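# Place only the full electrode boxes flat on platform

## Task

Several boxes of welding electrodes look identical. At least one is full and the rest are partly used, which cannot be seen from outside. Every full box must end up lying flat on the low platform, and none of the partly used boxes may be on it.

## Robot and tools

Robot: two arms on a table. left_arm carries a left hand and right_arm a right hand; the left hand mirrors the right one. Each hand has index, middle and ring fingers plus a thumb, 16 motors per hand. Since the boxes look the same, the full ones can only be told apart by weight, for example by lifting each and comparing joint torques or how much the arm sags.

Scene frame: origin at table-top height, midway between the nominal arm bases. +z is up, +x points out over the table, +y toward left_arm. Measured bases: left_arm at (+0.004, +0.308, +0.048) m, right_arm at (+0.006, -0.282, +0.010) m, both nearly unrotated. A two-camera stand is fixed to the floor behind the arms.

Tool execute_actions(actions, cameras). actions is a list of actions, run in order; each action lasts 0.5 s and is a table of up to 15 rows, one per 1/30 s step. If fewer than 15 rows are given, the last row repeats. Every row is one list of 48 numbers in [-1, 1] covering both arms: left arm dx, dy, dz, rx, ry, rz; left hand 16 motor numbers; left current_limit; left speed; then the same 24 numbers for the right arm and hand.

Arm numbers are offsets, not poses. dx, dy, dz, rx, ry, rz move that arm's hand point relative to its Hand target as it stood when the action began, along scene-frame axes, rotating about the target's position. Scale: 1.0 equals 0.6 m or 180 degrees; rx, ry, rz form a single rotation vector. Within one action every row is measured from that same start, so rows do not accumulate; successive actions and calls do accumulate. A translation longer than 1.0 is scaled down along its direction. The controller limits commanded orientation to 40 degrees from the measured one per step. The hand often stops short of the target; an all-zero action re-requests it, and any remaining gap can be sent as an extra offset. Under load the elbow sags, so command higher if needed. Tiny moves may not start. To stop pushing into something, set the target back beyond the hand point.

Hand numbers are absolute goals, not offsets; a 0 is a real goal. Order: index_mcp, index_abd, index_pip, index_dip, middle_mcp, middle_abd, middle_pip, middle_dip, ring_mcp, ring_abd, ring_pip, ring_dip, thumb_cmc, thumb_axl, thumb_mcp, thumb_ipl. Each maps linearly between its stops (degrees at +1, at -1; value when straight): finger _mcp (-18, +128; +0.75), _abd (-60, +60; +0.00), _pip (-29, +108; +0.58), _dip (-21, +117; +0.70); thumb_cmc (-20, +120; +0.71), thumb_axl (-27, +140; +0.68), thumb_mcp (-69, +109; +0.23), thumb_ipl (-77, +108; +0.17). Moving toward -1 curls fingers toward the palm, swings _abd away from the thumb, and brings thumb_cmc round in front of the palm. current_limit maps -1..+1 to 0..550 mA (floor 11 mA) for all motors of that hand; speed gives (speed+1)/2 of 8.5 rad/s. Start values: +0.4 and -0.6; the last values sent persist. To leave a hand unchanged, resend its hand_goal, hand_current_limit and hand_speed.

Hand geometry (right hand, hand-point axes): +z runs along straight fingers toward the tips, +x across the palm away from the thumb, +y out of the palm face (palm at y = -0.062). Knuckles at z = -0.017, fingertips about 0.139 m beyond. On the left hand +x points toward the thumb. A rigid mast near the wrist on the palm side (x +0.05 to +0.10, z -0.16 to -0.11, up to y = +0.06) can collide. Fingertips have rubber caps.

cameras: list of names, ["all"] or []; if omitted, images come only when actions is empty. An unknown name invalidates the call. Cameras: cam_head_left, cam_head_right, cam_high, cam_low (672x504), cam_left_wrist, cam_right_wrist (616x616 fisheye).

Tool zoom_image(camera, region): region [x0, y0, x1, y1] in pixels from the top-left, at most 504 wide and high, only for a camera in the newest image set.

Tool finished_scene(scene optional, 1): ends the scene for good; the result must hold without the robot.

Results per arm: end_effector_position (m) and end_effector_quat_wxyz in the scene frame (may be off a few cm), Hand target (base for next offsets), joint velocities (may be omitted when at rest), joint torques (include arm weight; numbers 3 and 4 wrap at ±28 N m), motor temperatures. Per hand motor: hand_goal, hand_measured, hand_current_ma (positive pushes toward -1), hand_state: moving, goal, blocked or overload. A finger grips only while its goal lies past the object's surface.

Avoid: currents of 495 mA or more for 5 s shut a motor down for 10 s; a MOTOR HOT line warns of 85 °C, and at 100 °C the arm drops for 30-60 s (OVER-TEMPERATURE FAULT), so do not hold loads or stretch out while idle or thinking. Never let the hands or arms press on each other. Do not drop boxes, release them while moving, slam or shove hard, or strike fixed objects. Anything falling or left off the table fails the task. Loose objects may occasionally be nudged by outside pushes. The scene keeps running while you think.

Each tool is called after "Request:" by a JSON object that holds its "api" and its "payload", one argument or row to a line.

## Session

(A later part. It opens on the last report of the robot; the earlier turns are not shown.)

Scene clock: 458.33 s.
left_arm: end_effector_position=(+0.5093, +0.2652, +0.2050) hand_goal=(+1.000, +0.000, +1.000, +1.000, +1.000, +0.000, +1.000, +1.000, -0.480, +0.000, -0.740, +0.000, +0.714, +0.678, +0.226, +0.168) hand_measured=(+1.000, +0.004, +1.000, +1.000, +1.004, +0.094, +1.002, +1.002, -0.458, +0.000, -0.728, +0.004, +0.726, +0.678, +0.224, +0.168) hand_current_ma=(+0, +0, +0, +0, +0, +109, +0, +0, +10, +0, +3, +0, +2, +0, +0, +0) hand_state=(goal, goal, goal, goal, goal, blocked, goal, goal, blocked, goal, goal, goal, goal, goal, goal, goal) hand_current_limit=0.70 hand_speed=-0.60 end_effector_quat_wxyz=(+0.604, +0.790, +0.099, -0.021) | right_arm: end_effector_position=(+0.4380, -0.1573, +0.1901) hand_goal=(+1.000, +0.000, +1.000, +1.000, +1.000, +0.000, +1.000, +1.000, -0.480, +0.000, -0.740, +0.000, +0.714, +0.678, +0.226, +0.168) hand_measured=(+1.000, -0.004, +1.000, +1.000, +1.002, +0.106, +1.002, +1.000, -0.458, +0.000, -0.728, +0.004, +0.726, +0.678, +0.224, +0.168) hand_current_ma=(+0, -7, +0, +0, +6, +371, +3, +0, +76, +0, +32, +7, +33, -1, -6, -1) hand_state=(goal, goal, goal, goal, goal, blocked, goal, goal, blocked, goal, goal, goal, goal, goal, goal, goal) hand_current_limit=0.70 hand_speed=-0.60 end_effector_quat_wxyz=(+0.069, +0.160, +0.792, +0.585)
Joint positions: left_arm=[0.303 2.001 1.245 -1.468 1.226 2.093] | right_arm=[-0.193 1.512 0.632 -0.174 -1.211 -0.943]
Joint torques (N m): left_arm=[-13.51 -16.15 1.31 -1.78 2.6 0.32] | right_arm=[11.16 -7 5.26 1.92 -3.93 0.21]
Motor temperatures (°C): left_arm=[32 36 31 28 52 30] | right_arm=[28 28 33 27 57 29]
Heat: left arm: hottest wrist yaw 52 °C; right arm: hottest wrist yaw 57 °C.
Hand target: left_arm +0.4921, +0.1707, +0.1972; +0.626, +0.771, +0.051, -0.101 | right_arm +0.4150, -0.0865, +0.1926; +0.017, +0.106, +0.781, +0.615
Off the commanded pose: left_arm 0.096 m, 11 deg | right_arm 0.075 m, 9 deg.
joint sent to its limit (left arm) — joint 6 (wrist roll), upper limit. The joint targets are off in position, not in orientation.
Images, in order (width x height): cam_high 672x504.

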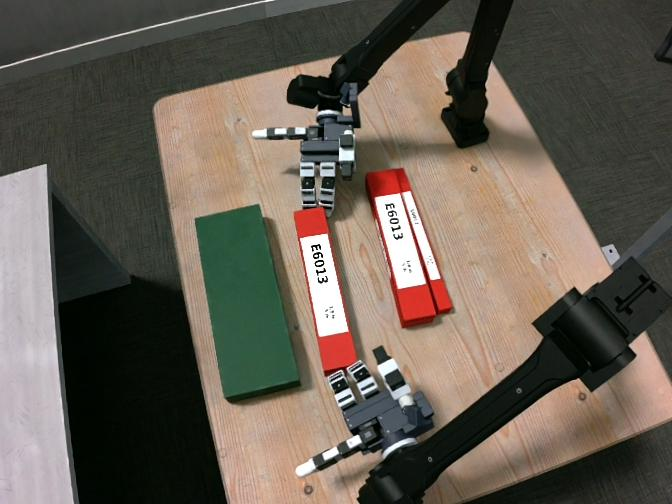

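Request:
{"api": "execute_actions", "payload": {
  "actions": [
    [[0,0.12,0,0,0,0,1,0,1,1,1,0,1,1,-0.48,0,-0.74,0,0.714,0.678,0.226,0.168,0.7,-0.6,0,-0.12,0,0,0,0,1,0,1,1,1,0,1,1,-0.48,0,-0.74,0,0.714,0.678,0.226,0.168,0.7,-0.6]],
    [[0,0.08,0,0,0,0,1,0,1,1,1,0,1,1,-0.48,0,-0.74,0,0.714,0.678,0.226,0.168,0.7,-0.6,0,-0.06,0,0,0,0,1,0,1,1,1,0,1,1,-0.48,0,-0.74,0,0.714,0.678,0.226,0.168,0.7,-0.6]],
    [[0.048,0,0,0,0,0,1,0,1,1,1,0,1,1,-0.48,0,-0.74,0,0.714,0.678,0.226,0.168,0.7,-0.6,0.085,0,0,0,0,0,1,0,1,1,1,0,1,1,-0.48,0,-0.74,0,0.714,0.678,0.226,0.168,0.7,-0.6]]
  ],
  "cameras": ["cam_high"]
}}

Request:
{"api": "zoom_image", "payload": {
  "camera": "cam_high",
  "region": [180, 150, 420, 420]
}}

Scene clock: 463.53 s.
left_arm: end_effector_position=(+0.5117, +0.2917, +0.1987) hand_goal=(+1.000, +0.000, +1.000, +1.000, +1.000, +0.000, +1.000, +1.000, -0.480, +0.000, -0.740, +0.000, +0.714, +0.678, +0.226, +0.168) hand_measured=(+1.000, +0.004, +1.000, +1.000, +1.000, +0.004, +1.000, +1.000, -0.458, +0.000, -0.728, +0.004, +0.726, +0.678, +0.224, +0.168) hand_current_ma=(+0, +0, +0, +0, +0, +0, +0, +0, +10, +0, +3, +0, +2, +0, +0, +0) hand_state=(goal, goal, goal, goal, goal, goal, goal, goal, blocked, goal, goal, goal, goal, goal, goal, goal) hand_current_limit=0.70 hand_speed=-0.60 end_effector_quat_wxyz=(+0.582, +0.800, +0.130, -0.065) | right_arm: end_effector_position=(+0.4575, -0.1979, +0.1913) hand_goal=(+1.000, +0.000, +1.000, +1.000, +1.000, +0.000, +1.000, +1.000, -0.480, +0.000, -0.740, +0.000, +0.714, +0.678, +0.226, +0.168) hand_measured=(+1.000, +0.002, +0.998, +1.000, +1.000, +0.002, +1.000, +1.000, -0.458, +0.000, -0.728, +0.004, +0.726, +0.678, +0.224, +0.168) hand_current_ma=(+0, +2, -4, -1, +0, +6, +0, +0, +76, +0, +32, +7, +32, -1, -5, -1) hand_state=(goal, goal, goal, goal, goal, goal, goal, goal, blocked, goal, goal, goal, goal, goal, goal, goal) hand_current_limit=0.70 hand_speed=-0.60 end_effector_quat_wxyz=(+0.018, +0.121, +0.779, +0.616)
Joint positions: left_arm=[0.357 2.026 1.299 -1.589 1.13 2.093] | right_arm=[-0.299 1.733 0.92 -0.983 -1.32 -1.679]
Joint torques (N m): left_arm=[0.85 -15.38 7.56 -1.44 0.84 0.32] | right_arm=[0.73 -8.64 8.14 -0.49 -1.42 -0.16]
Motor temperatures (°C): left_arm=[32 36 31 28 52 30] | right_arm=[29 28 33 27 59 29]
Heat: left arm: hottest wrist yaw 52 °C; right arm: hottest wrist yaw 59 °C.
Hand target: left_arm +0.5210, +0.2907, +0.1971; +0.626, +0.771, +0.051, -0.101 | right_arm +0.4660, -0.1945, +0.1926; +0.017, +0.107, +0.782, +0.615
Off the commanded pose: left_arm 0.009 m, 12 deg | right_arm 0.009 m, 2 deg.
joint sent to its limit (left arm) — joint 6 (wrist roll), upper limit. The joint targets are off in orientation, not in position.
Images, in order (width x height): cam_high 672x504.

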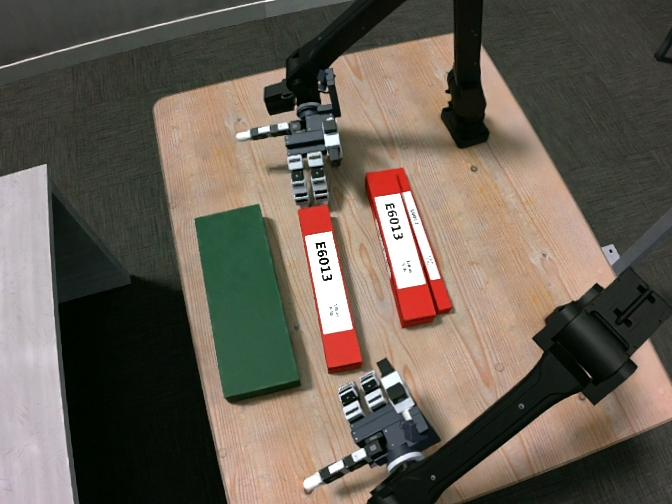

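Scaled by 1.867.

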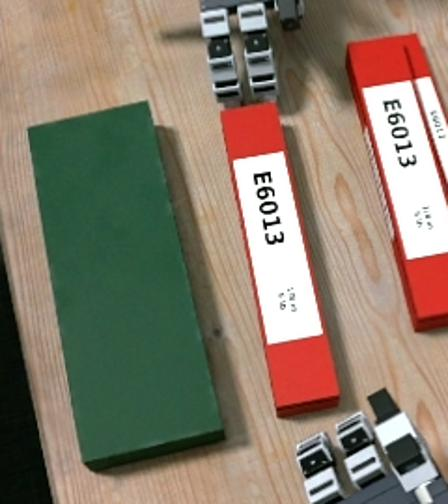

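Request:
{"api": "execute_actions", "payload": {
  "actions": [
    [[0.022,0,0,0,0,0,1,0,1,1,1,0,1,1,-0.48,0,-0.74,0,0.714,0.678,0.226,0.168,0.7,-0.6,0,0,0,0,0,0,1,0,1,1,1,0,1,1,-0.48,0,-0.74,0,0.714,0.678,0.226,0.168,0.7,-0.6]],
    [[0,-0.055,0,0,0,0,1,0,1,1,1,0,1,1,-0.48,0,-0.74,0,0.714,0.678,0.226,0.168,0.7,-0.6,0,0.04,0,0,0,0,1,0,1,1,1,0,1,1,-0.48,0,-0.74,0,0.714,0.678,0.226,0.168,0.7,-0.6]],
    [[-0.018,-0.06,0,0,0,0,1,0,1,1,1,0,1,1,-0.48,0,-0.74,0,0.714,0.678,0.226,0.168,0.7,-0.6,-0.015,0.06,0,0,0,0,1,0,1,1,1,0,1,1,-0.48,0,-0.74,0,0.714,0.678,0.226,0.168,0.7,-0.6]]
  ],
  "cameras": ["cam_high"]
}}

Request:
{"api": "zoom_image", "payload": {
  "camera": "cam_high",
  "region": [180, 150, 420, 420]
}}

Scene clock: 466.77 s.
left_arm: end_effector_position=(+0.5291, +0.2655, +0.2035) hand_goal=(+1.000, +0.000, +1.000, +1.000, +1.000, +0.000, +1.000, +1.000, -0.480, +0.000, -0.740, +0.000, +0.714, +0.678, +0.226, +0.168) hand_measured=(+1.000, +0.004, +1.000, +1.000, +1.002, -0.054, +1.002, +1.000, -0.458, +0.000, -0.728, +0.004, +0.726, +0.678, +0.224, +0.168) hand_current_ma=(+0, +0, +0, +0, +0, -38, +0, +0, +10, +0, +3, +0, +2, +0, +0, +0) hand_state=(goal, goal, goal, goal, goal, blocked, goal, goal, blocked, goal, goal, goal, goal, goal, goal, goal) hand_current_limit=0.70 hand_speed=-0.60 end_effector_quat_wxyz=(+0.598, +0.792, +0.108, -0.058) | right_arm: end_effector_position=(+0.4670, -0.1762, +0.1912) hand_goal=(+1.000, +0.000, +1.000, +1.000, +1.000, +0.000, +1.000, +1.000, -0.480, +0.000, -0.740, +0.000, +0.714, +0.678, +0.226, +0.168) hand_measured=(+1.000, -0.002, +0.998, +1.000, +1.002, -0.036, +1.002, +1.000, -0.458, +0.000, -0.728, +0.004, +0.726, +0.678, +0.224, +0.168) hand_current_ma=(+0, -3, -2, +0, +5, -104, +3, +1, +76, +0, +32, +7, +32, -1, -5, -1) hand_state=(goal, goal, goal, goal, goal, blocked, goal, goal, blocked, goal, goal, goal, goal, goal, goal, goal) hand_current_limit=0.70 hand_speed=-0.60 end_effector_quat_wxyz=(+0.038, +0.135, +0.788, +0.600)
Joint positions: left_arm=[0.293 2.053 1.339 -1.575 1.192 2.091] | right_arm=[-0.24 1.651 0.829 -0.573 -1.285 -1.281]
Joint torques (N m): left_arm=[-5.54 -16.85 3.43 -0.36 2 0.34] | right_arm=[6.53 -9.11 5.37 1.5 -2.87 0.12]
Motor temperatures (°C): left_arm=[32 36 31 28 51 30] | right_arm=[29 28 33 27 58 29]
Heat: left arm: hottest wrist yaw 51 °C; right arm: hottest wrist yaw 58 °C.
Hand target: left_arm +0.5233, +0.2217, +0.1970; +0.626, +0.771, +0.051, -0.101 | right_arm +0.4569, -0.1345, +0.1926; +0.017, +0.106, +0.782, +0.614
Off the commanded pose: left_arm 0.045 m, 9 deg | right_arm 0.043 m, 4 deg.
joint sent to its limit (left arm) — joint 6 (wrist roll), upper limit. The joint targets are off in orientation, not in position.
Images, in order (width x height): cam_high 672x504.

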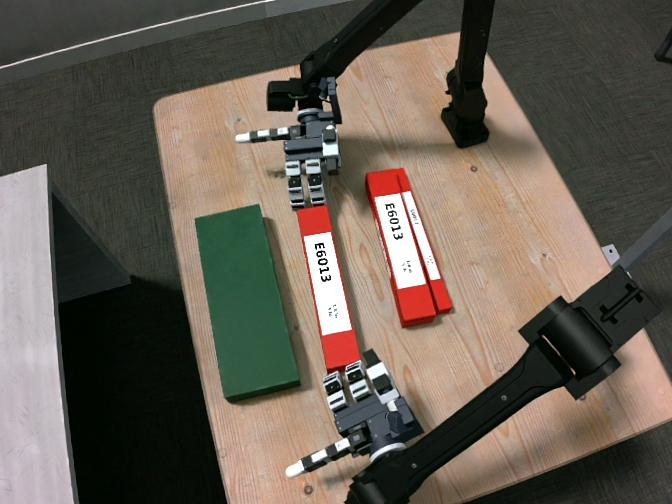

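Scaled by 1.867.

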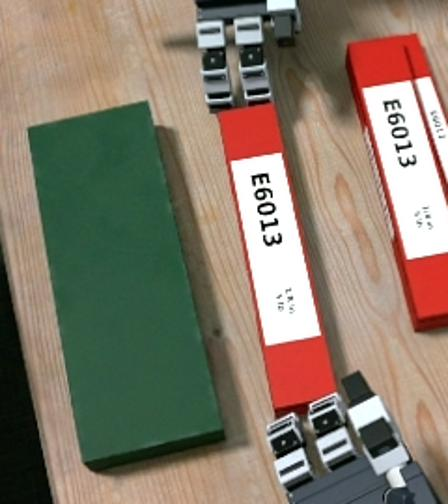

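Request:
{"api": "execute_actions", "payload": {
  "actions": [
    [[-0.018,-0.055,0,0,0,0,1,0,1,1,1,0,1,1,-0.48,0,-0.74,0,0.714,0.678,0.226,0.168,0.7,-0.6,-0.022,0.055,0,0,0,0,1,0,1,1,1,0,1,1,-0.48,0,-0.74,0,0.714,0.678,0.226,0.168,0.7,-0.6]],
    [[-0.018,-0.055,0,0,0,0,1,0,1,1,1,0,1,1,-0.48,0,-0.74,0,0.714,0.678,0.226,0.168,0.7,-0.6,-0.02,0.055,0,0,0,0,1,0,1,1,1,0,1,1,-0.48,0,-0.74,0,0.714,0.678,0.226,0.168,0.7,-0.6]]
  ],
  "cameras": ["cam_high"]
}}

Request:
{"api": "zoom_image", "payload": {
  "camera": "cam_high",
  "region": [180, 150, 420, 420]
}}

Scene clock: 468.97 s.
left_arm: end_effector_position=(+0.5217, +0.2643, +0.2103) hand_goal=(+1.000, +0.000, +1.000, +1.000, +1.000, +0.000, +1.000, +1.000, -0.480, +0.000, -0.740, +0.000, +0.714, +0.678, +0.226, +0.168) hand_measured=(+1.000, +0.004, +1.000, +1.000, +1.004, +0.156, +1.004, +1.002, -0.458, +0.000, -0.728, +0.004, +0.726, +0.678, +0.224, +0.168) hand_current_ma=(+0, +0, +0, +0, +0, +289, +0, +0, +10, +0, +3, +0, +2, +0, +0, +0) hand_state=(goal, goal, goal, goal, goal, blocked, goal, goal, blocked, goal, goal, goal, goal, goal, goal, goal) hand_current_limit=0.70 hand_speed=-0.60 end_effector_quat_wxyz=(+0.607, +0.789, +0.090, -0.010) | right_arm: end_effector_position=(+0.4590, -0.1596, +0.1947) hand_goal=(+1.000, +0.000, +1.000, +1.000, +1.000, +0.000, +1.000, +1.000, -0.480, +0.000, -0.740, +0.000, +0.714, +0.678, +0.226, +0.168) hand_measured=(+1.000, -0.002, +0.998, +1.000, +1.004, +0.006, +1.002, +1.002, -0.458, +0.000, -0.728, +0.004, +0.726, +0.678, +0.224, +0.168) hand_current_ma=(+0, -3, -2, +0, +8, +15, +5, +2, +76, +0, +32, +7, +32, -1, -5, -1) hand_state=(goal, goal, goal, goal, goal, goal, goal, goal, blocked, goal, goal, goal, goal, goal, goal, goal) hand_current_limit=0.70 hand_speed=-0.60 end_effector_quat_wxyz=(+0.090, +0.163, +0.795, +0.577)
Joint positions: left_arm=[0.293 2.015 1.285 -1.467 1.242 2.093] | right_arm=[-0.188 1.531 0.666 -0.11 -1.177 -0.89]
Joint torques (N m): left_arm=[-15.15 -15.97 1.05 -2.18 2.57 0.32] | right_arm=[13.39 -6.89 5.12 2.03 -4.29 0.43]
Motor temperatures (°C): left_arm=[32 36 31 28 52 30] | right_arm=[29 28 33 27 59 29]
Heat: left arm: hottest wrist yaw 52 °C; right arm: hottest wrist yaw 59 °C.
Hand target: left_arm +0.5018, +0.1557, +0.1971; +0.626, +0.771, +0.051, -0.101 | right_arm +0.4319, -0.0686, +0.1925; +0.017, +0.107, +0.782, +0.614
Off the commanded pose: left_arm 0.111 m, 12 deg | right_arm 0.095 m, 12 deg.
joint sent to its limit (left arm) — joint 6 (wrist roll), upper limit. The joint targets are off in position, not in orientation.
Images, in order (width x height): cam_high 672x504.

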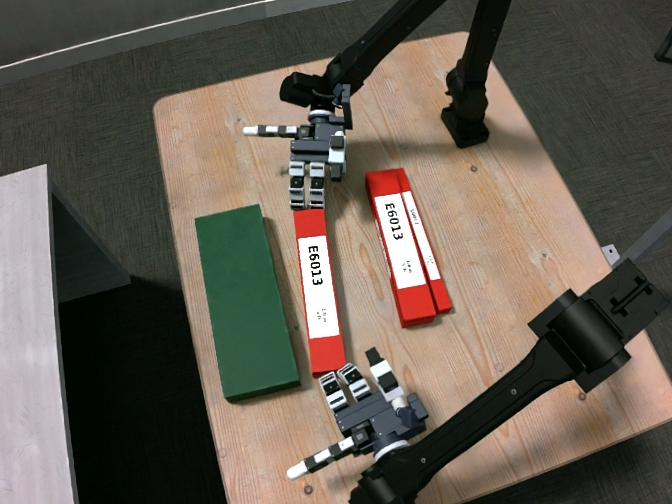

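Scaled by 1.867.

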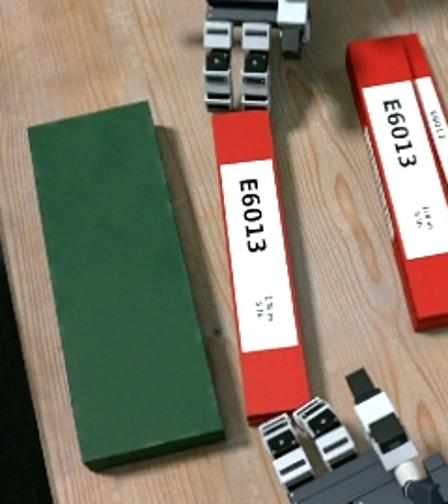

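Request:
{"api": "execute_actions", "payload": {
  "actions": [
    [[0,0.12,0,0,0,0,1,0,1,1,1,0,1,1,-0.48,0,-0.74,0,0.714,0.678,0.226,0.168,0.7,-0.6,0.01,-0.12,0,0,0,0,1,0,1,1,1,0,1,1,-0.48,0,-0.74,0,0.714,0.678,0.226,0.168,0.7,-0.6]],
    [[0,0.115,0,0,0,0,1,0,1,1,1,0,1,1,-0.48,0,-0.74,0,0.714,0.678,0.226,0.168,0.7,-0.6,0,-0.01,0,0,0,0,1,0,1,1,1,0,1,1,-0.48,0,-0.74,0,0.714,0.678,0.226,0.168,0.7,-0.6]],
    [[0.09,0,0,0,0,0,1,0,1,1,1,0,1,1,-0.48,0,-0.74,0,0.714,0.678,0.226,0.168,0.7,-0.6,0.01,0,0,0,0,0,1,0,1,1,1,0,1,1,-0.48,0,-0.74,0,0.714,0.678,0.226,0.168,0.7,-0.6]],
    [[0,-0.12,0,0,0,0,1,0,1,1,1,0,1,1,-0.48,0,-0.74,0,0.714,0.678,0.226,0.168,0.7,-0.6,0,0.04,0,0,0,0,1,0,1,1,1,0,1,1,-0.48,0,-0.74,0,0.714,0.678,0.226,0.168,0.7,-0.6]]
  ],
  "cameras": ["cam_high"]
}}

Request:
{"api": "zoom_image", "payload": {
  "camera": "cam_high",
  "region": [180, 150, 420, 420]
}}

Scene clock: 474.23 s.
left_arm: end_effector_position=(+0.5539, +0.2705, +0.2056) hand_goal=(+1.000, +0.000, +1.000, +1.000, +1.000, +0.000, +1.000, +1.000, -0.480, +0.000, -0.740, +0.000, +0.714, +0.678, +0.226, +0.168) hand_measured=(+1.002, +0.042, +1.002, +1.000, +1.000, -0.002, +1.000, +1.000, -0.458, +0.000, -0.728, +0.004, +0.726, +0.678, +0.224, +0.168) hand_current_ma=(+0, +24, +0, +0, +0, +0, +0, +0, +10, +0, +3, +0, +3, +0, +0, +0) hand_state=(goal, blocked, goal, goal, goal, goal, goal, goal, blocked, goal, goal, goal, goal, goal, goal, goal) hand_current_limit=0.70 hand_speed=-0.60 end_effector_quat_wxyz=(+0.601, +0.791, +0.104, -0.051) | right_arm: end_effector_position=(+0.4515, -0.1512, +0.1897) hand_goal=(+1.000, +0.000, +1.000, +1.000, +1.000, +0.000, +1.000, +1.000, -0.480, +0.000, -0.740, +0.000, +0.714, +0.678, +0.226, +0.168) hand_measured=(+1.002, -0.062, +1.002, +1.000, +1.000, +0.002, +1.000, +1.000, -0.458, +0.000, -0.728, +0.004, +0.726, +0.678, +0.224, +0.168) hand_current_ma=(+3, -199, +2, +1, +0, +5, +0, +0, +76, +0, +32, +7, +32, -1, -4, -1) hand_state=(goal, blocked, goal, goal, goal, goal, goal, goal, blocked, goal, goal, goal, goal, goal, goal, goal) hand_current_limit=0.70 hand_speed=-0.60 end_effector_quat_wxyz=(+0.026, +0.139, +0.782, +0.607)
Joint positions: left_arm=[0.288 2.099 1.428 -1.603 1.204 2.093] | right_arm=[-0.181 1.603 0.737 -0.362 -1.29 -1.082]
Joint torques (N m): left_arm=[-5.89 -16.56 5.61 -1.24 1.83 0.32] | right_arm=[4.6 -8.53 5.87 2.13 -2.11 -0.02]
Motor temperatures (°C): left_arm=[32 36 30 28 52 30] | right_arm=[29 28 33 27 60 29]
Heat: left arm: hottest wrist yaw 52 °C; right arm: hottest wrist yaw 60 °C.
Hand target: left_arm +0.5559, +0.2248, +0.1971; +0.627, +0.771, +0.052, -0.100 | right_arm +0.4438, -0.1225, +0.1926; +0.017, +0.106, +0.781, +0.615
Off the commanded pose: left_arm 0.047 m, 9 deg | right_arm 0.030 m, 4 deg.
joint sent to its limit (left arm) — joint 6 (wrist roll), upper limit. The joint targets are off in position and orientation.
Images, in order (width x height): cam_high 672x504.

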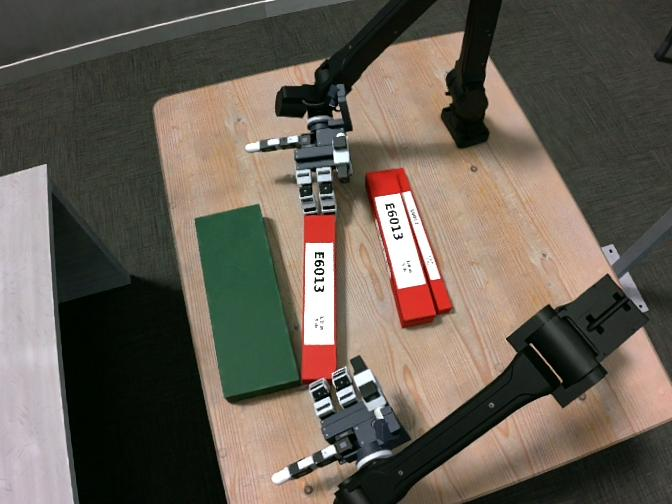

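Scaled by 1.867.

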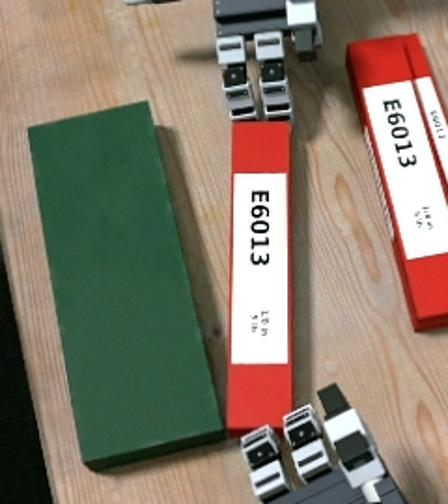

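Request:
{"api": "execute_actions", "payload": {
  "actions": [
    [[-0.05,0,0,0,0,0,1,0,1,1,1,0,1,1,-0.48,0,-0.74,0,0.714,0.678,0.226,0.168,0.7,-0.6,0,0,0,0,0,0,1,0,1,1,1,0,1,1,-0.48,0,-0.74,0,0.714,0.678,0.226,0.168,0.7,-0.6]],
    [[-0.05,0,0,0,0,0,1,0,1,1,1,0,1,1,-0.48,0,-0.74,0,0.714,0.678,0.226,0.168,0.7,-0.6,0,0,0,0,0,0,1,0,1,1,1,0,1,1,-0.48,0,-0.74,0,0.714,0.678,0.226,0.168,0.7,-0.6]]
  ],
  "cameras": ["cam_high"]
}}

Request:
{"api": "zoom_image", "payload": {
  "camera": "cam_high",
  "region": [180, 150, 420, 420]
}}

Scene clock: 476.33 s.
left_arm: end_effector_position=(+0.5166, +0.2708, +0.2055) hand_goal=(+1.000, +0.000, +1.000, +1.000, +1.000, +0.000, +1.000, +1.000, -0.480, +0.000, -0.740, +0.000, +0.714, +0.678, +0.226, +0.168) hand_measured=(+1.002, +0.130, +1.002, +1.000, +1.000, -0.002, +1.000, +1.000, -0.458, +0.000, -0.728, +0.004, +0.726, +0.678, +0.224, +0.168) hand_current_ma=(+0, +200, +0, +0, +0, +0, +0, +0, +10, +0, +3, +0, +3, +0, +0, +0) hand_state=(goal, blocked, goal, goal, goal, goal, goal, goal, blocked, goal, goal, goal, goal, goal, goal, goal) hand_current_limit=0.70 hand_speed=-0.60 end_effector_quat_wxyz=(+0.602, +0.792, +0.100, -0.020) | right_arm: end_effector_position=(+0.4524, -0.1515, +0.1901) hand_goal=(+1.000, +0.000, +1.000, +1.000, +1.000, +0.000, +1.000, +1.000, -0.480, +0.000, -0.740, +0.000, +0.714, +0.678, +0.226, +0.168) hand_measured=(+1.000, -0.002, +1.000, +1.000, +1.002, +0.010, +1.002, +1.000, -0.458, +0.000, -0.728, +0.004, +0.726, +0.678, +0.224, +0.168) hand_current_ma=(+0, -5, +0, +0, +4, +20, +3, +1, +76, +0, +32, +7, +32, -1, -4, -1) hand_state=(goal, goal, goal, goal, goal, goal, goal, goal, blocked, goal, goal, goal, goal, goal, goal, goal) hand_current_limit=0.70 hand_speed=-0.60 end_effector_quat_wxyz=(+0.034, +0.137, +0.783, +0.606)
Joint positions: left_arm=[0.31 2.013 1.274 -1.482 1.219 2.093] | right_arm=[-0.181 1.6 0.732 -0.329 -1.283 -1.066]
Joint torques (N m): left_arm=[-5.36 -17.38 1.35 -2.37 0.6 0.31] | right_arm=[4.66 -8.29 5.9 1.72 -2.4 0.02]
Motor temperatures (°C): left_arm=[32 36 30 28 51 30] | right_arm=[29 28 33 27 59 29]
Heat: left arm: hottest wrist yaw 51 °C; right arm: hottest wrist yaw 59 °C.
Hand target: left_arm +0.4957, +0.2246, +0.1972; +0.626, +0.771, +0.051, -0.100 | right_arm +0.4438, -0.1225, +0.1925; +0.017, +0.106, +0.782, +0.615
Off the commanded pose: left_arm 0.051 m, 11 deg | right_arm 0.030 m, 4 deg.
joint sent to its limit (left arm) — joint 6 (wrist roll), upper limit. The joint targets are off in orientation, not in position.
Images, in order (width x height): cam_high 672x504.

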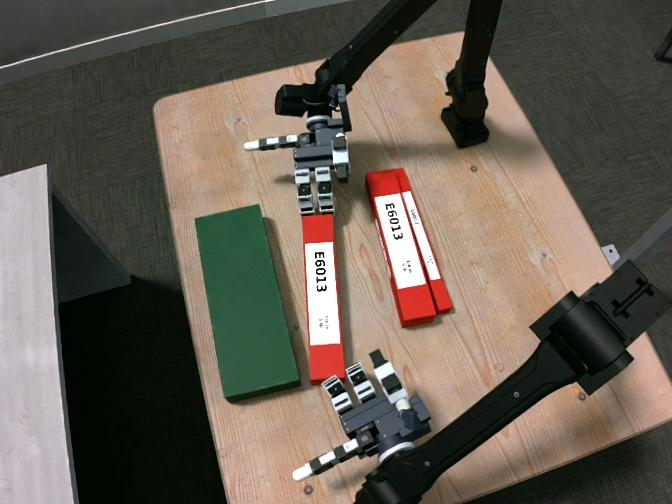

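Scaled by 1.867.

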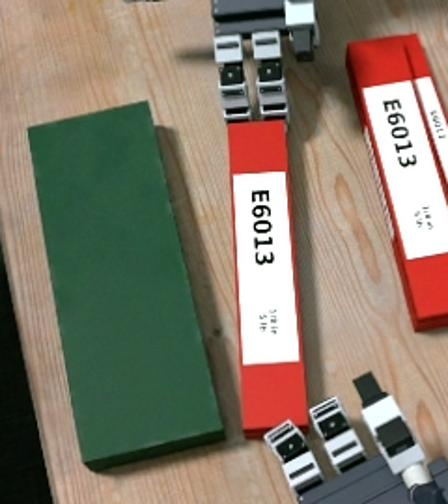

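Request:
{"api": "execute_actions", "payload": {
  "actions": [
    [[0,0.1,0,0,0,0,1,0,1,1,1,0,1,1,-0.48,0,-0.74,0,0.714,0.678,0.226,0.168,0.7,-0.6,0,0,0,0,0,0,1,0,1,1,1,0,1,1,-0.48,0,-0.74,0,0.714,0.678,0.226,0.168,0.7,-0.6]],
    [[0.117,0.02,0,0,0,0,1,0,1,1,1,0,1,1,-0.48,0,-0.74,0,0.714,0.678,0.226,0.168,0.7,-0.6,0,0,0,0,0,0,1,0,1,1,1,0,1,1,-0.48,0,-0.74,0,0.714,0.678,0.226,0.168,0.7,-0.6]],
    [[0,-0.12,0,0,0,0,1,0,1,1,1,0,1,1,-0.48,0,-0.74,0,0.714,0.678,0.226,0.168,0.7,-0.6,0,0,0,0,0,0,1,0,1,1,1,0,1,1,-0.48,0,-0.74,0,0.714,0.678,0.226,0.168,0.7,-0.6]],
    [[-0.03,-0.01,0,0,0,0,1,0,1,1,1,0,1,1,-0.48,0,-0.74,0,0.714,0.678,0.226,0.168,0.7,-0.6,0,0,0,0,0,0,1,0,1,1,1,0,1,1,-0.48,0,-0.74,0,0.714,0.678,0.226,0.168,0.7,-0.6]]
  ],
  "cameras": ["cam_high"]
}}

Request:
{"api": "zoom_image", "payload": {
  "camera": "cam_high",
  "region": [180, 150, 420, 420]
}}

Scene clock: 479.53 s.
left_arm: end_effector_position=(+0.5589, +0.2786, +0.2040) hand_goal=(+1.000, +0.000, +1.000, +1.000, +1.000, +0.000, +1.000, +1.000, -0.480, +0.000, -0.740, +0.000, +0.714, +0.678, +0.226, +0.168) hand_measured=(+1.002, +0.028, +1.002, +1.000, +1.000, -0.002, +1.000, +1.000, -0.458, +0.000, -0.728, +0.004, +0.726, +0.678, +0.224, +0.168) hand_current_ma=(+0, +10, +0, +0, +0, +0, +0, +0, +10, +0, +3, +0, +2, +0, +0, +0) hand_state=(goal, blocked, goal, goal, goal, goal, goal, goal, blocked, goal, goal, goal, goal, goal, goal, goal) hand_current_limit=0.70 hand_speed=-0.60 end_effector_quat_wxyz=(+0.602, +0.790, +0.105, -0.039) | right_arm: end_effector_position=(+0.4492, -0.1390, +0.1908) hand_goal=(+1.000, +0.000, +1.000, +1.000, +1.000, +0.000, +1.000, +1.000, -0.480, +0.000, -0.740, +0.000, +0.714, +0.678, +0.226, +0.168) hand_measured=(+1.002, -0.024, +1.002, +1.000, +1.000, +0.004, +1.000, +1.000, -0.458, +0.000, -0.728, +0.004, +0.726, +0.678, +0.224, +0.168) hand_current_ma=(+3, -68, +2, +1, +0, +7, +0, +0, +76, +0, +32, +7, +32, -1, -4, -1) hand_state=(goal, blocked, goal, goal, goal, goal, goal, goal, blocked, goal, goal, goal, goal, goal, goal, goal) hand_current_limit=0.70 hand_speed=-0.60 end_effector_quat_wxyz=(+0.027, +0.126, +0.785, +0.607)
Joint positions: left_arm=[0.3 2.109 1.44 -1.587 1.213 2.093] | right_arm=[-0.152 1.599 0.731 -0.319 -1.283 -1.057]
Joint torques (N m): left_arm=[-7.41 -18.49 2.78 -1.35 1.61 0.33] | right_arm=[2.61 -8.23 5.94 1.76 -2.33 0.03]
Motor temperatures (°C): left_arm=[32 36 30 28 50 30] | right_arm=[29 28 33 27 58 29]
Heat: left arm: hottest wrist yaw 50 °C; right arm: hottest wrist yaw 58 °C.
Hand target: left_arm +0.5479, +0.2188, +0.1971; +0.626, +0.771, +0.051, -0.100 | right_arm +0.4438, -0.1226, +0.1926; +0.017, +0.107, +0.781, +0.615
Off the commanded pose: left_arm 0.061 m, 10 deg | right_arm 0.017 m, 3 deg.
joint sent to its limit (left arm) — joint 6 (wrist roll), upper limit. The joint targets are off in position and orientation.
Images, in order (width x height): cam_high 672x504.

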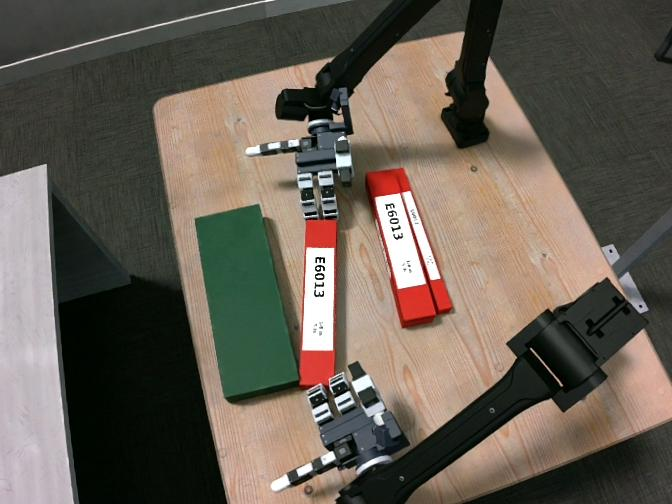

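Scaled by 1.867.

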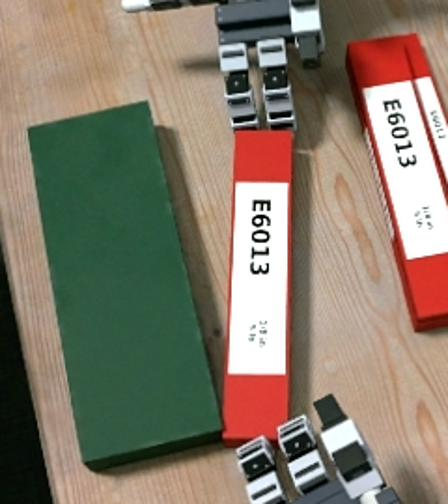

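Request:
{"api": "execute_actions", "payload": {
  "actions": [
    [[0,0.19,0,0,0,0,1,0,1,1,1,0,1,1,-0.48,0,-0.74,0,0.714,0.678,0.226,0.168,0.7,-0.6,0,-0.065,0,0,0,0,1,0,1,1,1,0,1,1,-0.48,0,-0.74,0,0.714,0.678,0.226,0.168,0.7,-0.6]],
    [[0.065,0,0,0,0,0,1,0,1,1,1,0,1,1,-0.48,0,-0.74,0,0.714,0.678,0.226,0.168,0.7,-0.6,0,0,0,0,0,0,1,0,1,1,1,0,1,1,-0.48,0,-0.74,0,0.714,0.678,0.226,0.168,0.7,-0.6]]
  ],
  "cameras": ["cam_high"]
}}

Request:
{"api": "zoom_image", "payload": {
  "camera": "cam_high",
  "region": [180, 150, 420, 420]
}}

Scene clock: 481.87 s.
left_arm: end_effector_position=(+0.5772, +0.3313, +0.1983) hand_goal=(+1.000, +0.000, +1.000, +1.000, +1.000, +0.000, +1.000, +1.000, -0.480, +0.000, -0.740, +0.000, +0.714, +0.678, +0.226, +0.168) hand_measured=(+1.000, +0.004, +1.000, +1.000, +1.000, -0.002, +1.000, +1.000, -0.458, +0.000, -0.728, +0.004, +0.726, +0.678, +0.224, +0.168) hand_current_ma=(+0, +0, +0, +0, +0, +0, +0, +0, +10, +0, +3, +0, +2, +0, +0, +0) hand_state=(goal, goal, goal, goal, goal, goal, goal, goal, blocked, goal, goal, goal, goal, goal, goal, goal) hand_current_limit=0.70 hand_speed=-0.60 end_effector_quat_wxyz=(+0.581, +0.802, +0.133, -0.046) | right_arm: end_effector_position=(+0.4320, -0.1554, +0.1904) hand_goal=(+1.000, +0.000, +1.000, +1.000, +1.000, +0.000, +1.000, +1.000, -0.480, +0.000, -0.740, +0.000, +0.714, +0.678, +0.226, +0.168) hand_measured=(+1.000, +0.002, +0.998, +1.000, +1.000, +0.004, +1.000, +1.000, -0.458, +0.000, -0.728, +0.004, +0.726, +0.678, +0.224, +0.168) hand_current_ma=(+0, +4, -4, +0, +0, +7, +0, +0, +76, +0, +32, +7, +32, -1, -4, -1) hand_state=(goal, goal, goal, goal, goal, goal, goal, goal, blocked, goal, goal, goal, goal, goal, goal, goal) hand_current_limit=0.70 hand_speed=-0.60 end_effector_quat_wxyz=(+0.009, +0.111, +0.780, +0.616)
Joint positions: left_arm=[0.383 2.165 1.559 -1.679 1.131 2.093] | right_arm=[-0.204 1.633 0.78 -0.674 -1.327 -1.399]
Joint torques (N m): left_arm=[1.26 -17.85 8.44 -1.36 0.92 0.32] | right_arm=[-1.08 -7.53 8.31 -0.03 -1.45 -0.18]
Motor temperatures (°C): left_arm=[32 36 30 28 50 30] | right_arm=[29 28 33 27 57 29]
Heat: left arm: hottest wrist yaw 50 °C; right arm: hottest wrist yaw 57 °C.
Hand target: left_arm +0.5870, +0.3326, +0.1970; +0.626, +0.771, +0.051, -0.101 | right_arm +0.4439, -0.1616, +0.1926; +0.017, +0.106, +0.782, +0.614
Off the commanded pose: left_arm 0.010 m, 13 deg | right_arm 0.014 m, 1 deg.
joint sent to its limit (left arm) — joint 4 (wrist pitch), lower limit; joint 6 (wrist roll), upper limit. The joint targets are off in orientation, not in position.
Images, in order (width x height): cam_high 672x504.

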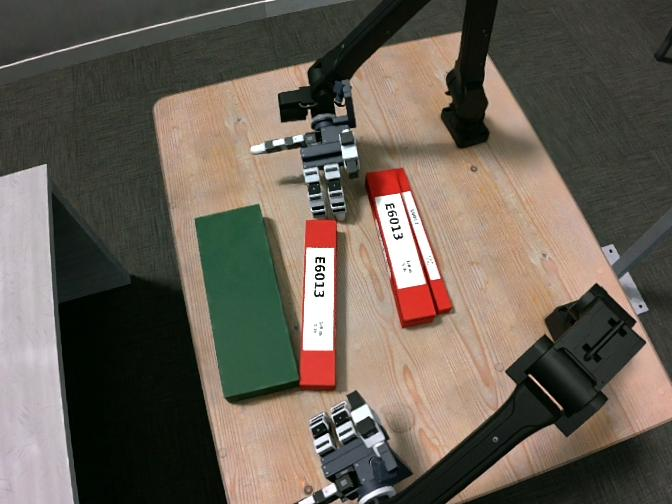

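Scaled by 1.867.

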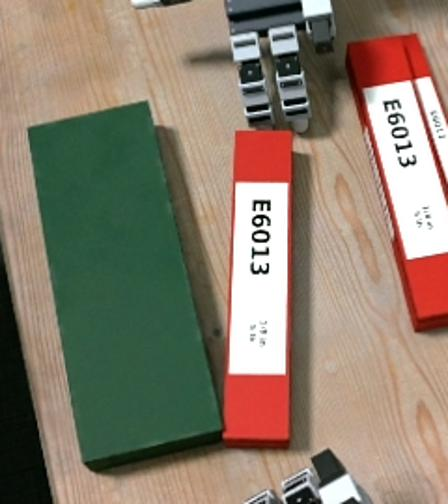

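Request:
{"api": "execute_actions", "payload": {
  "actions": [
    [[0.02,-0.05,0,0,0,0,1,0,1,1,1,0,1,1,-0.48,0,-0.74,0,0.714,0.678,0.226,0.168,0.7,-0.6,0.03,0,0,0,0,0,1,0,1,1,1,0,1,1,-0.48,0,-0.74,0,0.714,0.678,0.226,0.168,0.7,-0.6]],
    [[0,-0.05,0,0,0,0,1,0,1,1,1,0,1,1,-0.48,0,-0.74,0,0.714,0.678,0.226,0.168,0.7,-0.6,0,0.025,0,0,0,0,1,0,1,1,1,0,1,1,-0.48,0,-0.74,0,0.714,0.678,0.226,0.168,0.7,-0.6]],
    [[0,-0.06,0,0,0,0,1,0,1,1,1,0,1,1,-0.48,0,-0.74,0,0.714,0.678,0.226,0.168,0.7,-0.6,0,0.05,0,0,0,0,1,0,1,1,1,0,1,1,-0.48,0,-0.74,0,0.714,0.678,0.226,0.168,0.7,-0.6]]
  ],
  "cameras": ["cam_high"]
}}

Request:
{"api": "zoom_image", "payload": {
  "camera": "cam_high",
  "region": [180, 150, 420, 420]
}}

Scene clock: 484.97 s.
left_arm: end_effector_position=(+0.5906, +0.2900, +0.2015) hand_goal=(+1.000, +0.000, +1.000, +1.000, +1.000, +0.000, +1.000, +1.000, -0.480, +0.000, -0.740, +0.000, +0.714, +0.678, +0.226, +0.168) hand_measured=(+1.000, +0.004, +1.000, +1.000, +1.002, -0.002, +1.002, +1.000, -0.458, +0.000, -0.728, +0.004, +0.726, +0.678, +0.224, +0.168) hand_current_ma=(+0, +0, +0, +0, +0, +0, +0, +0, +10, +0, +3, +0, +2, +0, +0, +0) hand_state=(goal, goal, goal, goal, goal, goal, goal, goal, blocked, goal, goal, goal, goal, goal, goal, goal) hand_current_limit=0.70 hand_speed=-0.60 end_effector_quat_wxyz=(+0.596, +0.794, +0.109, -0.054) | right_arm: end_effector_position=(+0.4694, -0.1468, +0.1902) hand_goal=(+1.000, +0.000, +1.000, +1.000, +1.000, +0.000, +1.000, +1.000, -0.480, +0.000, -0.740, +0.000, +0.714, +0.678, +0.226, +0.168) hand_measured=(+1.002, -0.062, +1.000, +1.000, +1.000, +0.004, +1.000, +1.000, -0.458, +0.000, -0.728, +0.004, +0.726, +0.678, +0.224, +0.168) hand_current_ma=(+2, -197, +2, +1, +0, +6, +0, +0, +76, +0, +32, +7, +32, -1, -4, -1) hand_state=(goal, blocked, goal, goal, goal, goal, goal, goal, blocked, goal, goal, goal, goal, goal, goal, goal) hand_current_limit=0.70 hand_speed=-0.60 end_effector_quat_wxyz=(+0.023, +0.138, +0.781, +0.609)
Joint positions: left_arm=[0.303 2.188 1.585 -1.68 1.187 2.093] | right_arm=[-0.164 1.638 0.781 -0.333 -1.29 -1.039]
Joint torques (N m): left_arm=[-6.65 -18.08 6.68 -1.31 2.41 0.32] | right_arm=[4.66 -9.05 6 2.21 -1.81 -0.01]
Motor temperatures (°C): left_arm=[32 36 31 28 50 30] | right_arm=[28 28 33 27 56 29]
Heat: left arm: hottest wrist yaw 50 °C; right arm: hottest wrist yaw 56 °C.
Hand target: left_arm +0.5990, +0.2367, +0.1972; +0.626, +0.771, +0.051, -0.100 | right_arm +0.4618, -0.1166, +0.1925; +0.017, +0.107, +0.781, +0.615
Off the commanded pose: left_arm 0.054 m, 10 deg | right_arm 0.031 m, 4 deg.
joint sent to its limit (left arm) — joint 4 (wrist pitch), lower limit; joint 6 (wrist roll), upper limit. The joint targets are off in position and orientation.
Images, in order (width x height): cam_high 672x504.

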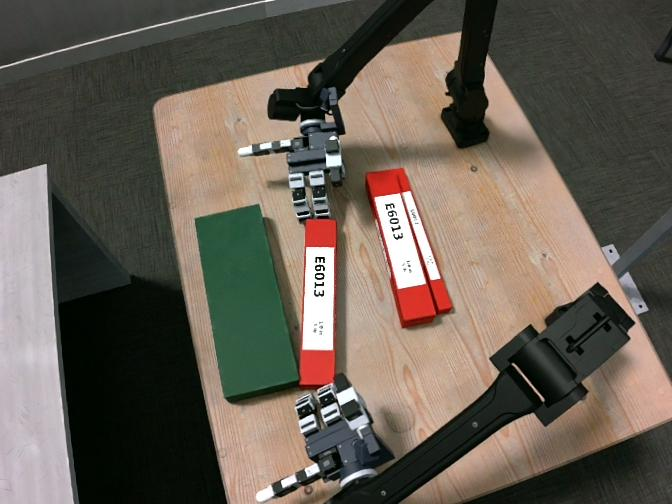

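Scaled by 1.867.

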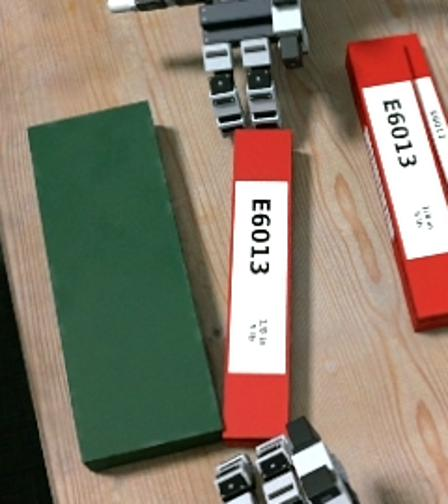

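Request:
{"api": "execute_actions", "payload": {
  "actions": [
    [[-0.06,-0.01,0,0,0,0,1,0,1,1,1,0,1,1,-0.48,0,-0.74,0,0.714,0.678,0.226,0.168,0.7,-0.6,-0.02,0,0,0,0,0,1,0,1,1,1,0,1,1,-0.48,0,-0.74,0,0.714,0.678,0.226,0.168,0.7,-0.6]],
    [[-0.06,0,0,0,0,0,1,0,1,1,1,0,1,1,-0.48,0,-0.74,0,0.714,0.678,0.226,0.168,0.7,-0.6,0,0,0,0,0,0,1,0,1,1,1,0,1,1,-0.48,0,-0.74,0,0.714,0.678,0.226,0.168,0.7,-0.6]]
  ],
  "cameras": ["cam_high"]
}}

Request:
{"api": "zoom_image", "payload": {
  "camera": "cam_high",
  "region": [180, 150, 420, 420]
}}

Scene clock: 486.70 s.
left_arm: end_effector_position=(+0.5445, +0.2834, +0.2050) hand_goal=(+1.000, +0.000, +1.000, +1.000, +1.000, +0.000, +1.000, +1.000, -0.480, +0.000, -0.740, +0.000, +0.714, +0.678, +0.226, +0.168) hand_measured=(+1.000, +0.004, +1.000, +1.000, +1.002, +0.150, +1.002, +1.000, -0.458, +0.000, -0.728, +0.004, +0.724, +0.678, +0.224, +0.168) hand_current_ma=(+0, +0, +0, +0, +0, +267, +0, +0, +10, +0, +3, +0, +2, +0, +0, +0) hand_state=(goal, goal, goal, goal, goal, blocked, goal, goal, blocked, goal, goal, goal, goal, goal, goal, goal) hand_current_limit=0.70 hand_speed=-0.60 end_effector_quat_wxyz=(+0.597, +0.796, +0.100, -0.022) | right_arm: end_effector_position=(+0.4619, -0.1458, +0.1916) hand_goal=(+1.000, +0.000, +1.000, +1.000, +1.000, +0.000, +1.000, +1.000, -0.480, +0.000, -0.740, +0.000, +0.714, +0.678, +0.226, +0.168) hand_measured=(+1.000, +0.004, +1.000, +1.000, +1.002, +0.022, +1.002, +1.000, -0.458, +0.000, -0.728, +0.004, +0.726, +0.678, +0.224, +0.168) hand_current_ma=(+1, +7, +0, +0, +4, +56, +3, +1, +76, +0, +32, +7, +32, -1, -4, -1) hand_state=(goal, goal, goal, goal, goal, blocked, goal, goal, blocked, goal, goal, goal, goal, goal, goal, goal) hand_current_limit=0.70 hand_speed=-0.60 end_effector_quat_wxyz=(+0.046, +0.130, +0.788, +0.600)
Joint positions: left_arm=[0.318 2.071 1.385 -1.536 1.202 2.093] | right_arm=[-0.164 1.608 0.747 -0.272 -1.262 -1.028]
Joint torques (N m): left_arm=[-6.18 -18.2 1.72 -2.36 1.29 0.32] | right_arm=[4.54 -8.53 5.42 1.5 -2.97 0.15]
Motor temperatures (°C): left_arm=[32 36 31 28 50 30] | right_arm=[28 28 33 27 56 29]
Heat: left arm: hottest wrist yaw 50 °C; right arm: hottest wrist yaw 56 °C.
Hand target: left_arm +0.5269, +0.2307, +0.1972; +0.626, +0.771, +0.051, -0.101 | right_arm +0.4498, -0.1164, +0.1925; +0.017, +0.106, +0.782, +0.614
Off the commanded pose: left_arm 0.056 m, 11 deg | right_arm 0.032 m, 5 deg.
joint sent to its limit (left arm) — joint 6 (wrist roll), upper limit. The joint targets are off in orientation, not in position.
Images, in order (width x height): cam_high 672x504.

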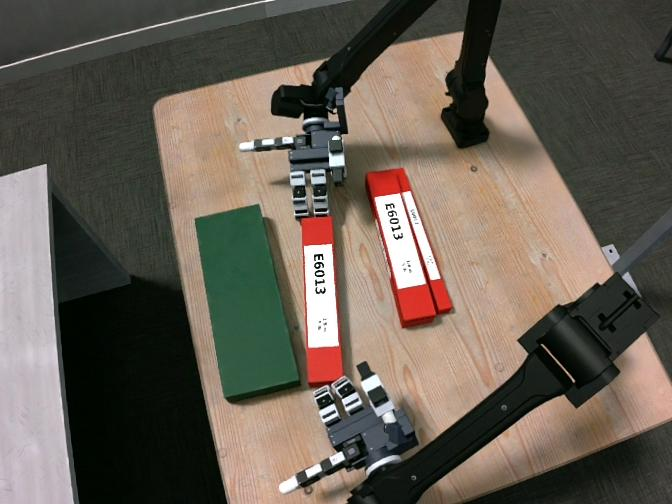

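Scaled by 1.867.

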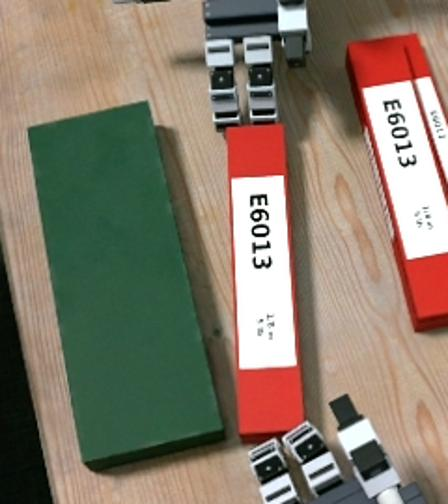

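Request:
{"api": "execute_actions", "payload": {
  "actions": [
    [[-0.05,-0.02,0,0,0,0,1,0,1,1,1,0,1,1,-0.48,0,-0.74,0,0.714,0.678,0.226,0.168,0.7,-0.6,-0.02,0.005,0,0,0,0,1,0,1,1,1,0,1,1,-0.48,0,-0.74,0,0.714,0.678,0.226,0.168,0.7,-0.6]],
    [[-0.05,0,0,0,0,0,1,0,1,1,1,0,1,1,-0.48,0,-0.74,0,0.714,0.678,0.226,0.168,0.7,-0.6,0,0,0,0,0,0,1,0,1,1,1,0,1,1,-0.48,0,-0.74,0,0.714,0.678,0.226,0.168,0.7,-0.6]]
  ],
  "cameras": ["cam_high"]
}}

Request:
{"api": "zoom_image", "payload": {
  "camera": "cam_high",
  "region": [180, 150, 420, 420]
}}

Scene clock: 489.17 s.
left_arm: end_effector_position=(+0.4874, +0.2769, +0.2048) hand_goal=(+1.000, +0.000, +1.000, +1.000, +1.000, +0.000, +1.000, +1.000, -0.480, +0.000, -0.740, +0.000, +0.714, +0.678, +0.226, +0.168) hand_measured=(+1.000, +0.004, +1.000, +1.000, +1.002, +0.186, +1.002, +1.000, -0.458, +0.000, -0.728, +0.004, +0.724, +0.678, +0.224, +0.168) hand_current_ma=(+0, +0, +0, +0, +0, +402, +0, +0, +10, +0, +3, +0, +2, +0, +0, +0) hand_state=(goal, goal, goal, goal, goal, blocked, goal, goal, blocked, goal, goal, goal, goal, goal, goal, goal) hand_current_limit=0.70 hand_speed=-0.60 end_effector_quat_wxyz=(+0.591, +0.800, +0.106, -0.014) | right_arm: end_effector_position=(+0.4567, -0.1520, +0.1927) hand_goal=(+1.000, +0.000, +1.000, +1.000, +1.000, +0.000, +1.000, +1.000, -0.480, +0.000, -0.740, +0.000, +0.714, +0.678, +0.226, +0.168) hand_measured=(+1.000, +0.004, +1.000, +1.000, +1.002, +0.048, +1.002, +1.000, -0.458, +0.000, -0.728, +0.004, +0.726, +0.678, +0.224, +0.168) hand_current_ma=(+0, +7, +0, +0, +5, +149, +3, +1, +76, +0, +32, +7, +32, -1, -4, -1) hand_state=(goal, goal, goal, goal, goal, blocked, goal, goal, blocked, goal, goal, goal, goal, goal, goal, goal) hand_current_limit=0.70 hand_speed=-0.60 end_effector_quat_wxyz=(+0.061, +0.133, +0.791, +0.594)
Joint positions: left_arm=[0.344 1.949 1.179 -1.441 1.185 2.093] | right_arm=[-0.18 1.583 0.721 -0.252 -1.245 -1.028]
Joint torques (N m): left_arm=[-7.65 -15.85 0.81 -2.47 1.68 0.31] | right_arm=[5.95 -8.35 4.72 1.2 -3.61 0.21]
Motor temperatures (°C): left_arm=[32 36 30 28 49 30] | right_arm=[28 28 33 27 57 29]
Heat: left arm: hottest wrist yaw 49 °C; right arm: hottest wrist yaw 57 °C.
Hand target: left_arm +0.4670, +0.2187, +0.1972; +0.626, +0.771, +0.051, -0.100 | right_arm +0.4378, -0.1135, +0.1926; +0.017, +0.106, +0.782, +0.614
Off the commanded pose: left_arm 0.062 m, 13 deg | right_arm 0.043 m, 6 deg.
joint sent to its limit (left arm) — joint 6 (wrist roll), upper limit. The joint targets are off in position and orientation.
Images, in order (width x height): cam_high 672x504.

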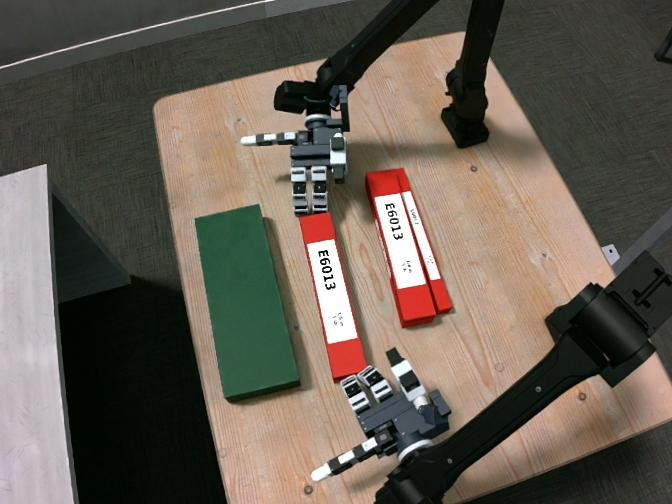

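Scaled by 1.867.

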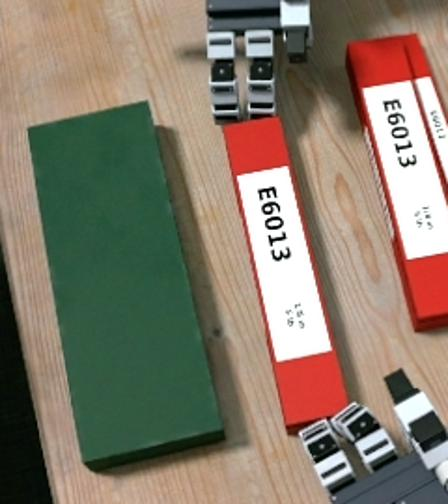

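Request:
{"api": "execute_actions", "payload": {
  "actions": [
    [[0,0.16,0,0,0,0,1,0,1,1,1,0,1,1,-0.48,0,-0.74,0,0.714,0.678,0.226,0.168,0.7,-0.6,0,-0.1,0,0,0,0,1,0,1,1,1,0,1,1,-0.48,0,-0.74,0,0.714,0.678,0.226,0.168,0.7,-0.6]],
    [[0.09,0,0,0,0,0,1,0,1,1,1,0,1,1,-0.48,0,-0.74,0,0.714,0.678,0.226,0.168,0.7,-0.6,0.035,0,0,0,0,0,1,0,1,1,1,0,1,1,-0.48,0,-0.74,0,0.714,0.678,0.226,0.168,0.7,-0.6]]
  ],
  "cameras": ["cam_high"]
}}

Request:
{"api": "zoom_image", "payload": {
  "camera": "cam_high",
  "region": [180, 150, 420, 420]
}}

Scene clock: 491.77 s.
left_arm: end_effector_position=(+0.5117, +0.3131, +0.1980) hand_goal=(+1.000, +0.000, +1.000, +1.000, +1.000, +0.000, +1.000, +1.000, -0.480, +0.000, -0.740, +0.000, +0.714, +0.678, +0.226, +0.168) hand_measured=(+1.000, +0.004, +1.000, +1.000, +1.000, +0.004, +1.000, +1.000, -0.458, +0.000, -0.728, +0.004, +0.724, +0.678, +0.224, +0.168) hand_current_ma=(+0, +0, +0, +0, +0, +0, +0, +0, +10, +0, +3, +0, +2, +0, +0, +0) hand_state=(goal, goal, goal, goal, goal, goal, goal, goal, blocked, goal, goal, goal, goal, goal, goal, goal) hand_current_limit=0.70 hand_speed=-0.60 end_effector_quat_wxyz=(+0.574, +0.803, +0.143, -0.065) | right_arm: end_effector_position=(+0.4476, -0.1680, +0.1906) hand_goal=(+1.000, +0.000, +1.000, +1.000, +1.000, +0.000, +1.000, +1.000, -0.480, +0.000, -0.740, +0.000, +0.714, +0.678, +0.226, +0.168) hand_measured=(+1.000, +0.000, +1.000, +1.000, +1.000, +0.004, +1.000, +1.000, -0.458, +0.000, -0.728, +0.004, +0.726, +0.678, +0.224, +0.168) hand_current_ma=(+0, -1, -1, +0, +0, +7, +0, +0, +76, +0, +32, +7, +32, -1, -4, -1) hand_state=(goal, goal, goal, goal, goal, goal, goal, goal, blocked, goal, goal, goal, goal, goal, goal, goal) hand_current_limit=0.70 hand_speed=-0.60 end_effector_quat_wxyz=(+0.012, +0.114, +0.779, +0.616)
Joint positions: left_arm=[0.4 2.028 1.316 -1.611 1.098 2.093] | right_arm=[-0.23 1.678 0.842 -0.766 -1.328 -1.476]
Joint torques (N m): left_arm=[1.26 -15.62 7.64 -1.47 0.77 0.32] | right_arm=[-0.91 -8.12 8.31 -0.16 -1.45 -0.16]
Motor temperatures (°C): left_arm=[32 36 30 28 49 30] | right_arm=[28 28 33 27 57 29]
Heat: left arm: hottest wrist yaw 49 °C; right arm: hottest wrist yaw 57 °C.
Hand target: left_arm +0.5209, +0.3146, +0.1970; +0.626, +0.771, +0.051, -0.101 | right_arm +0.4587, -0.1734, +0.1925; +0.017, +0.106, +0.781, +0.615
Off the commanded pose: left_arm 0.010 m, 13 deg | right_arm 0.013 m, 1 deg.
joint sent to its limit (left arm) — joint 6 (wrist roll), upper limit. The joint targets are off in orientation, not in position.
Images, in order (width x height): cam_high 672x504.

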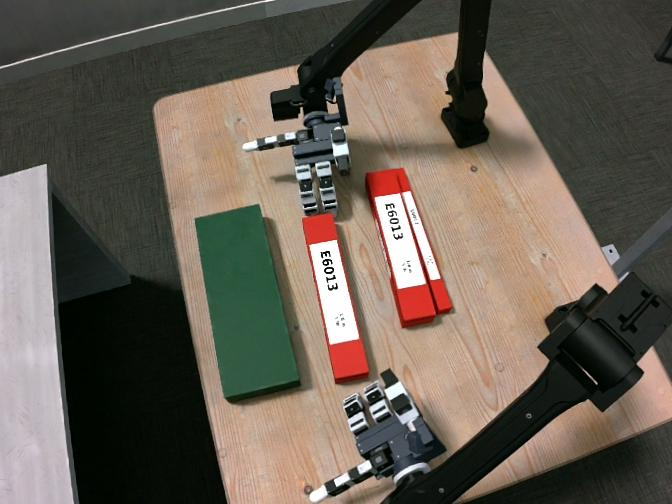

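Scaled by 1.867.

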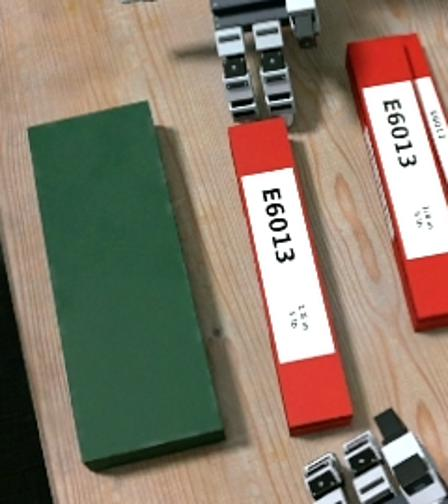

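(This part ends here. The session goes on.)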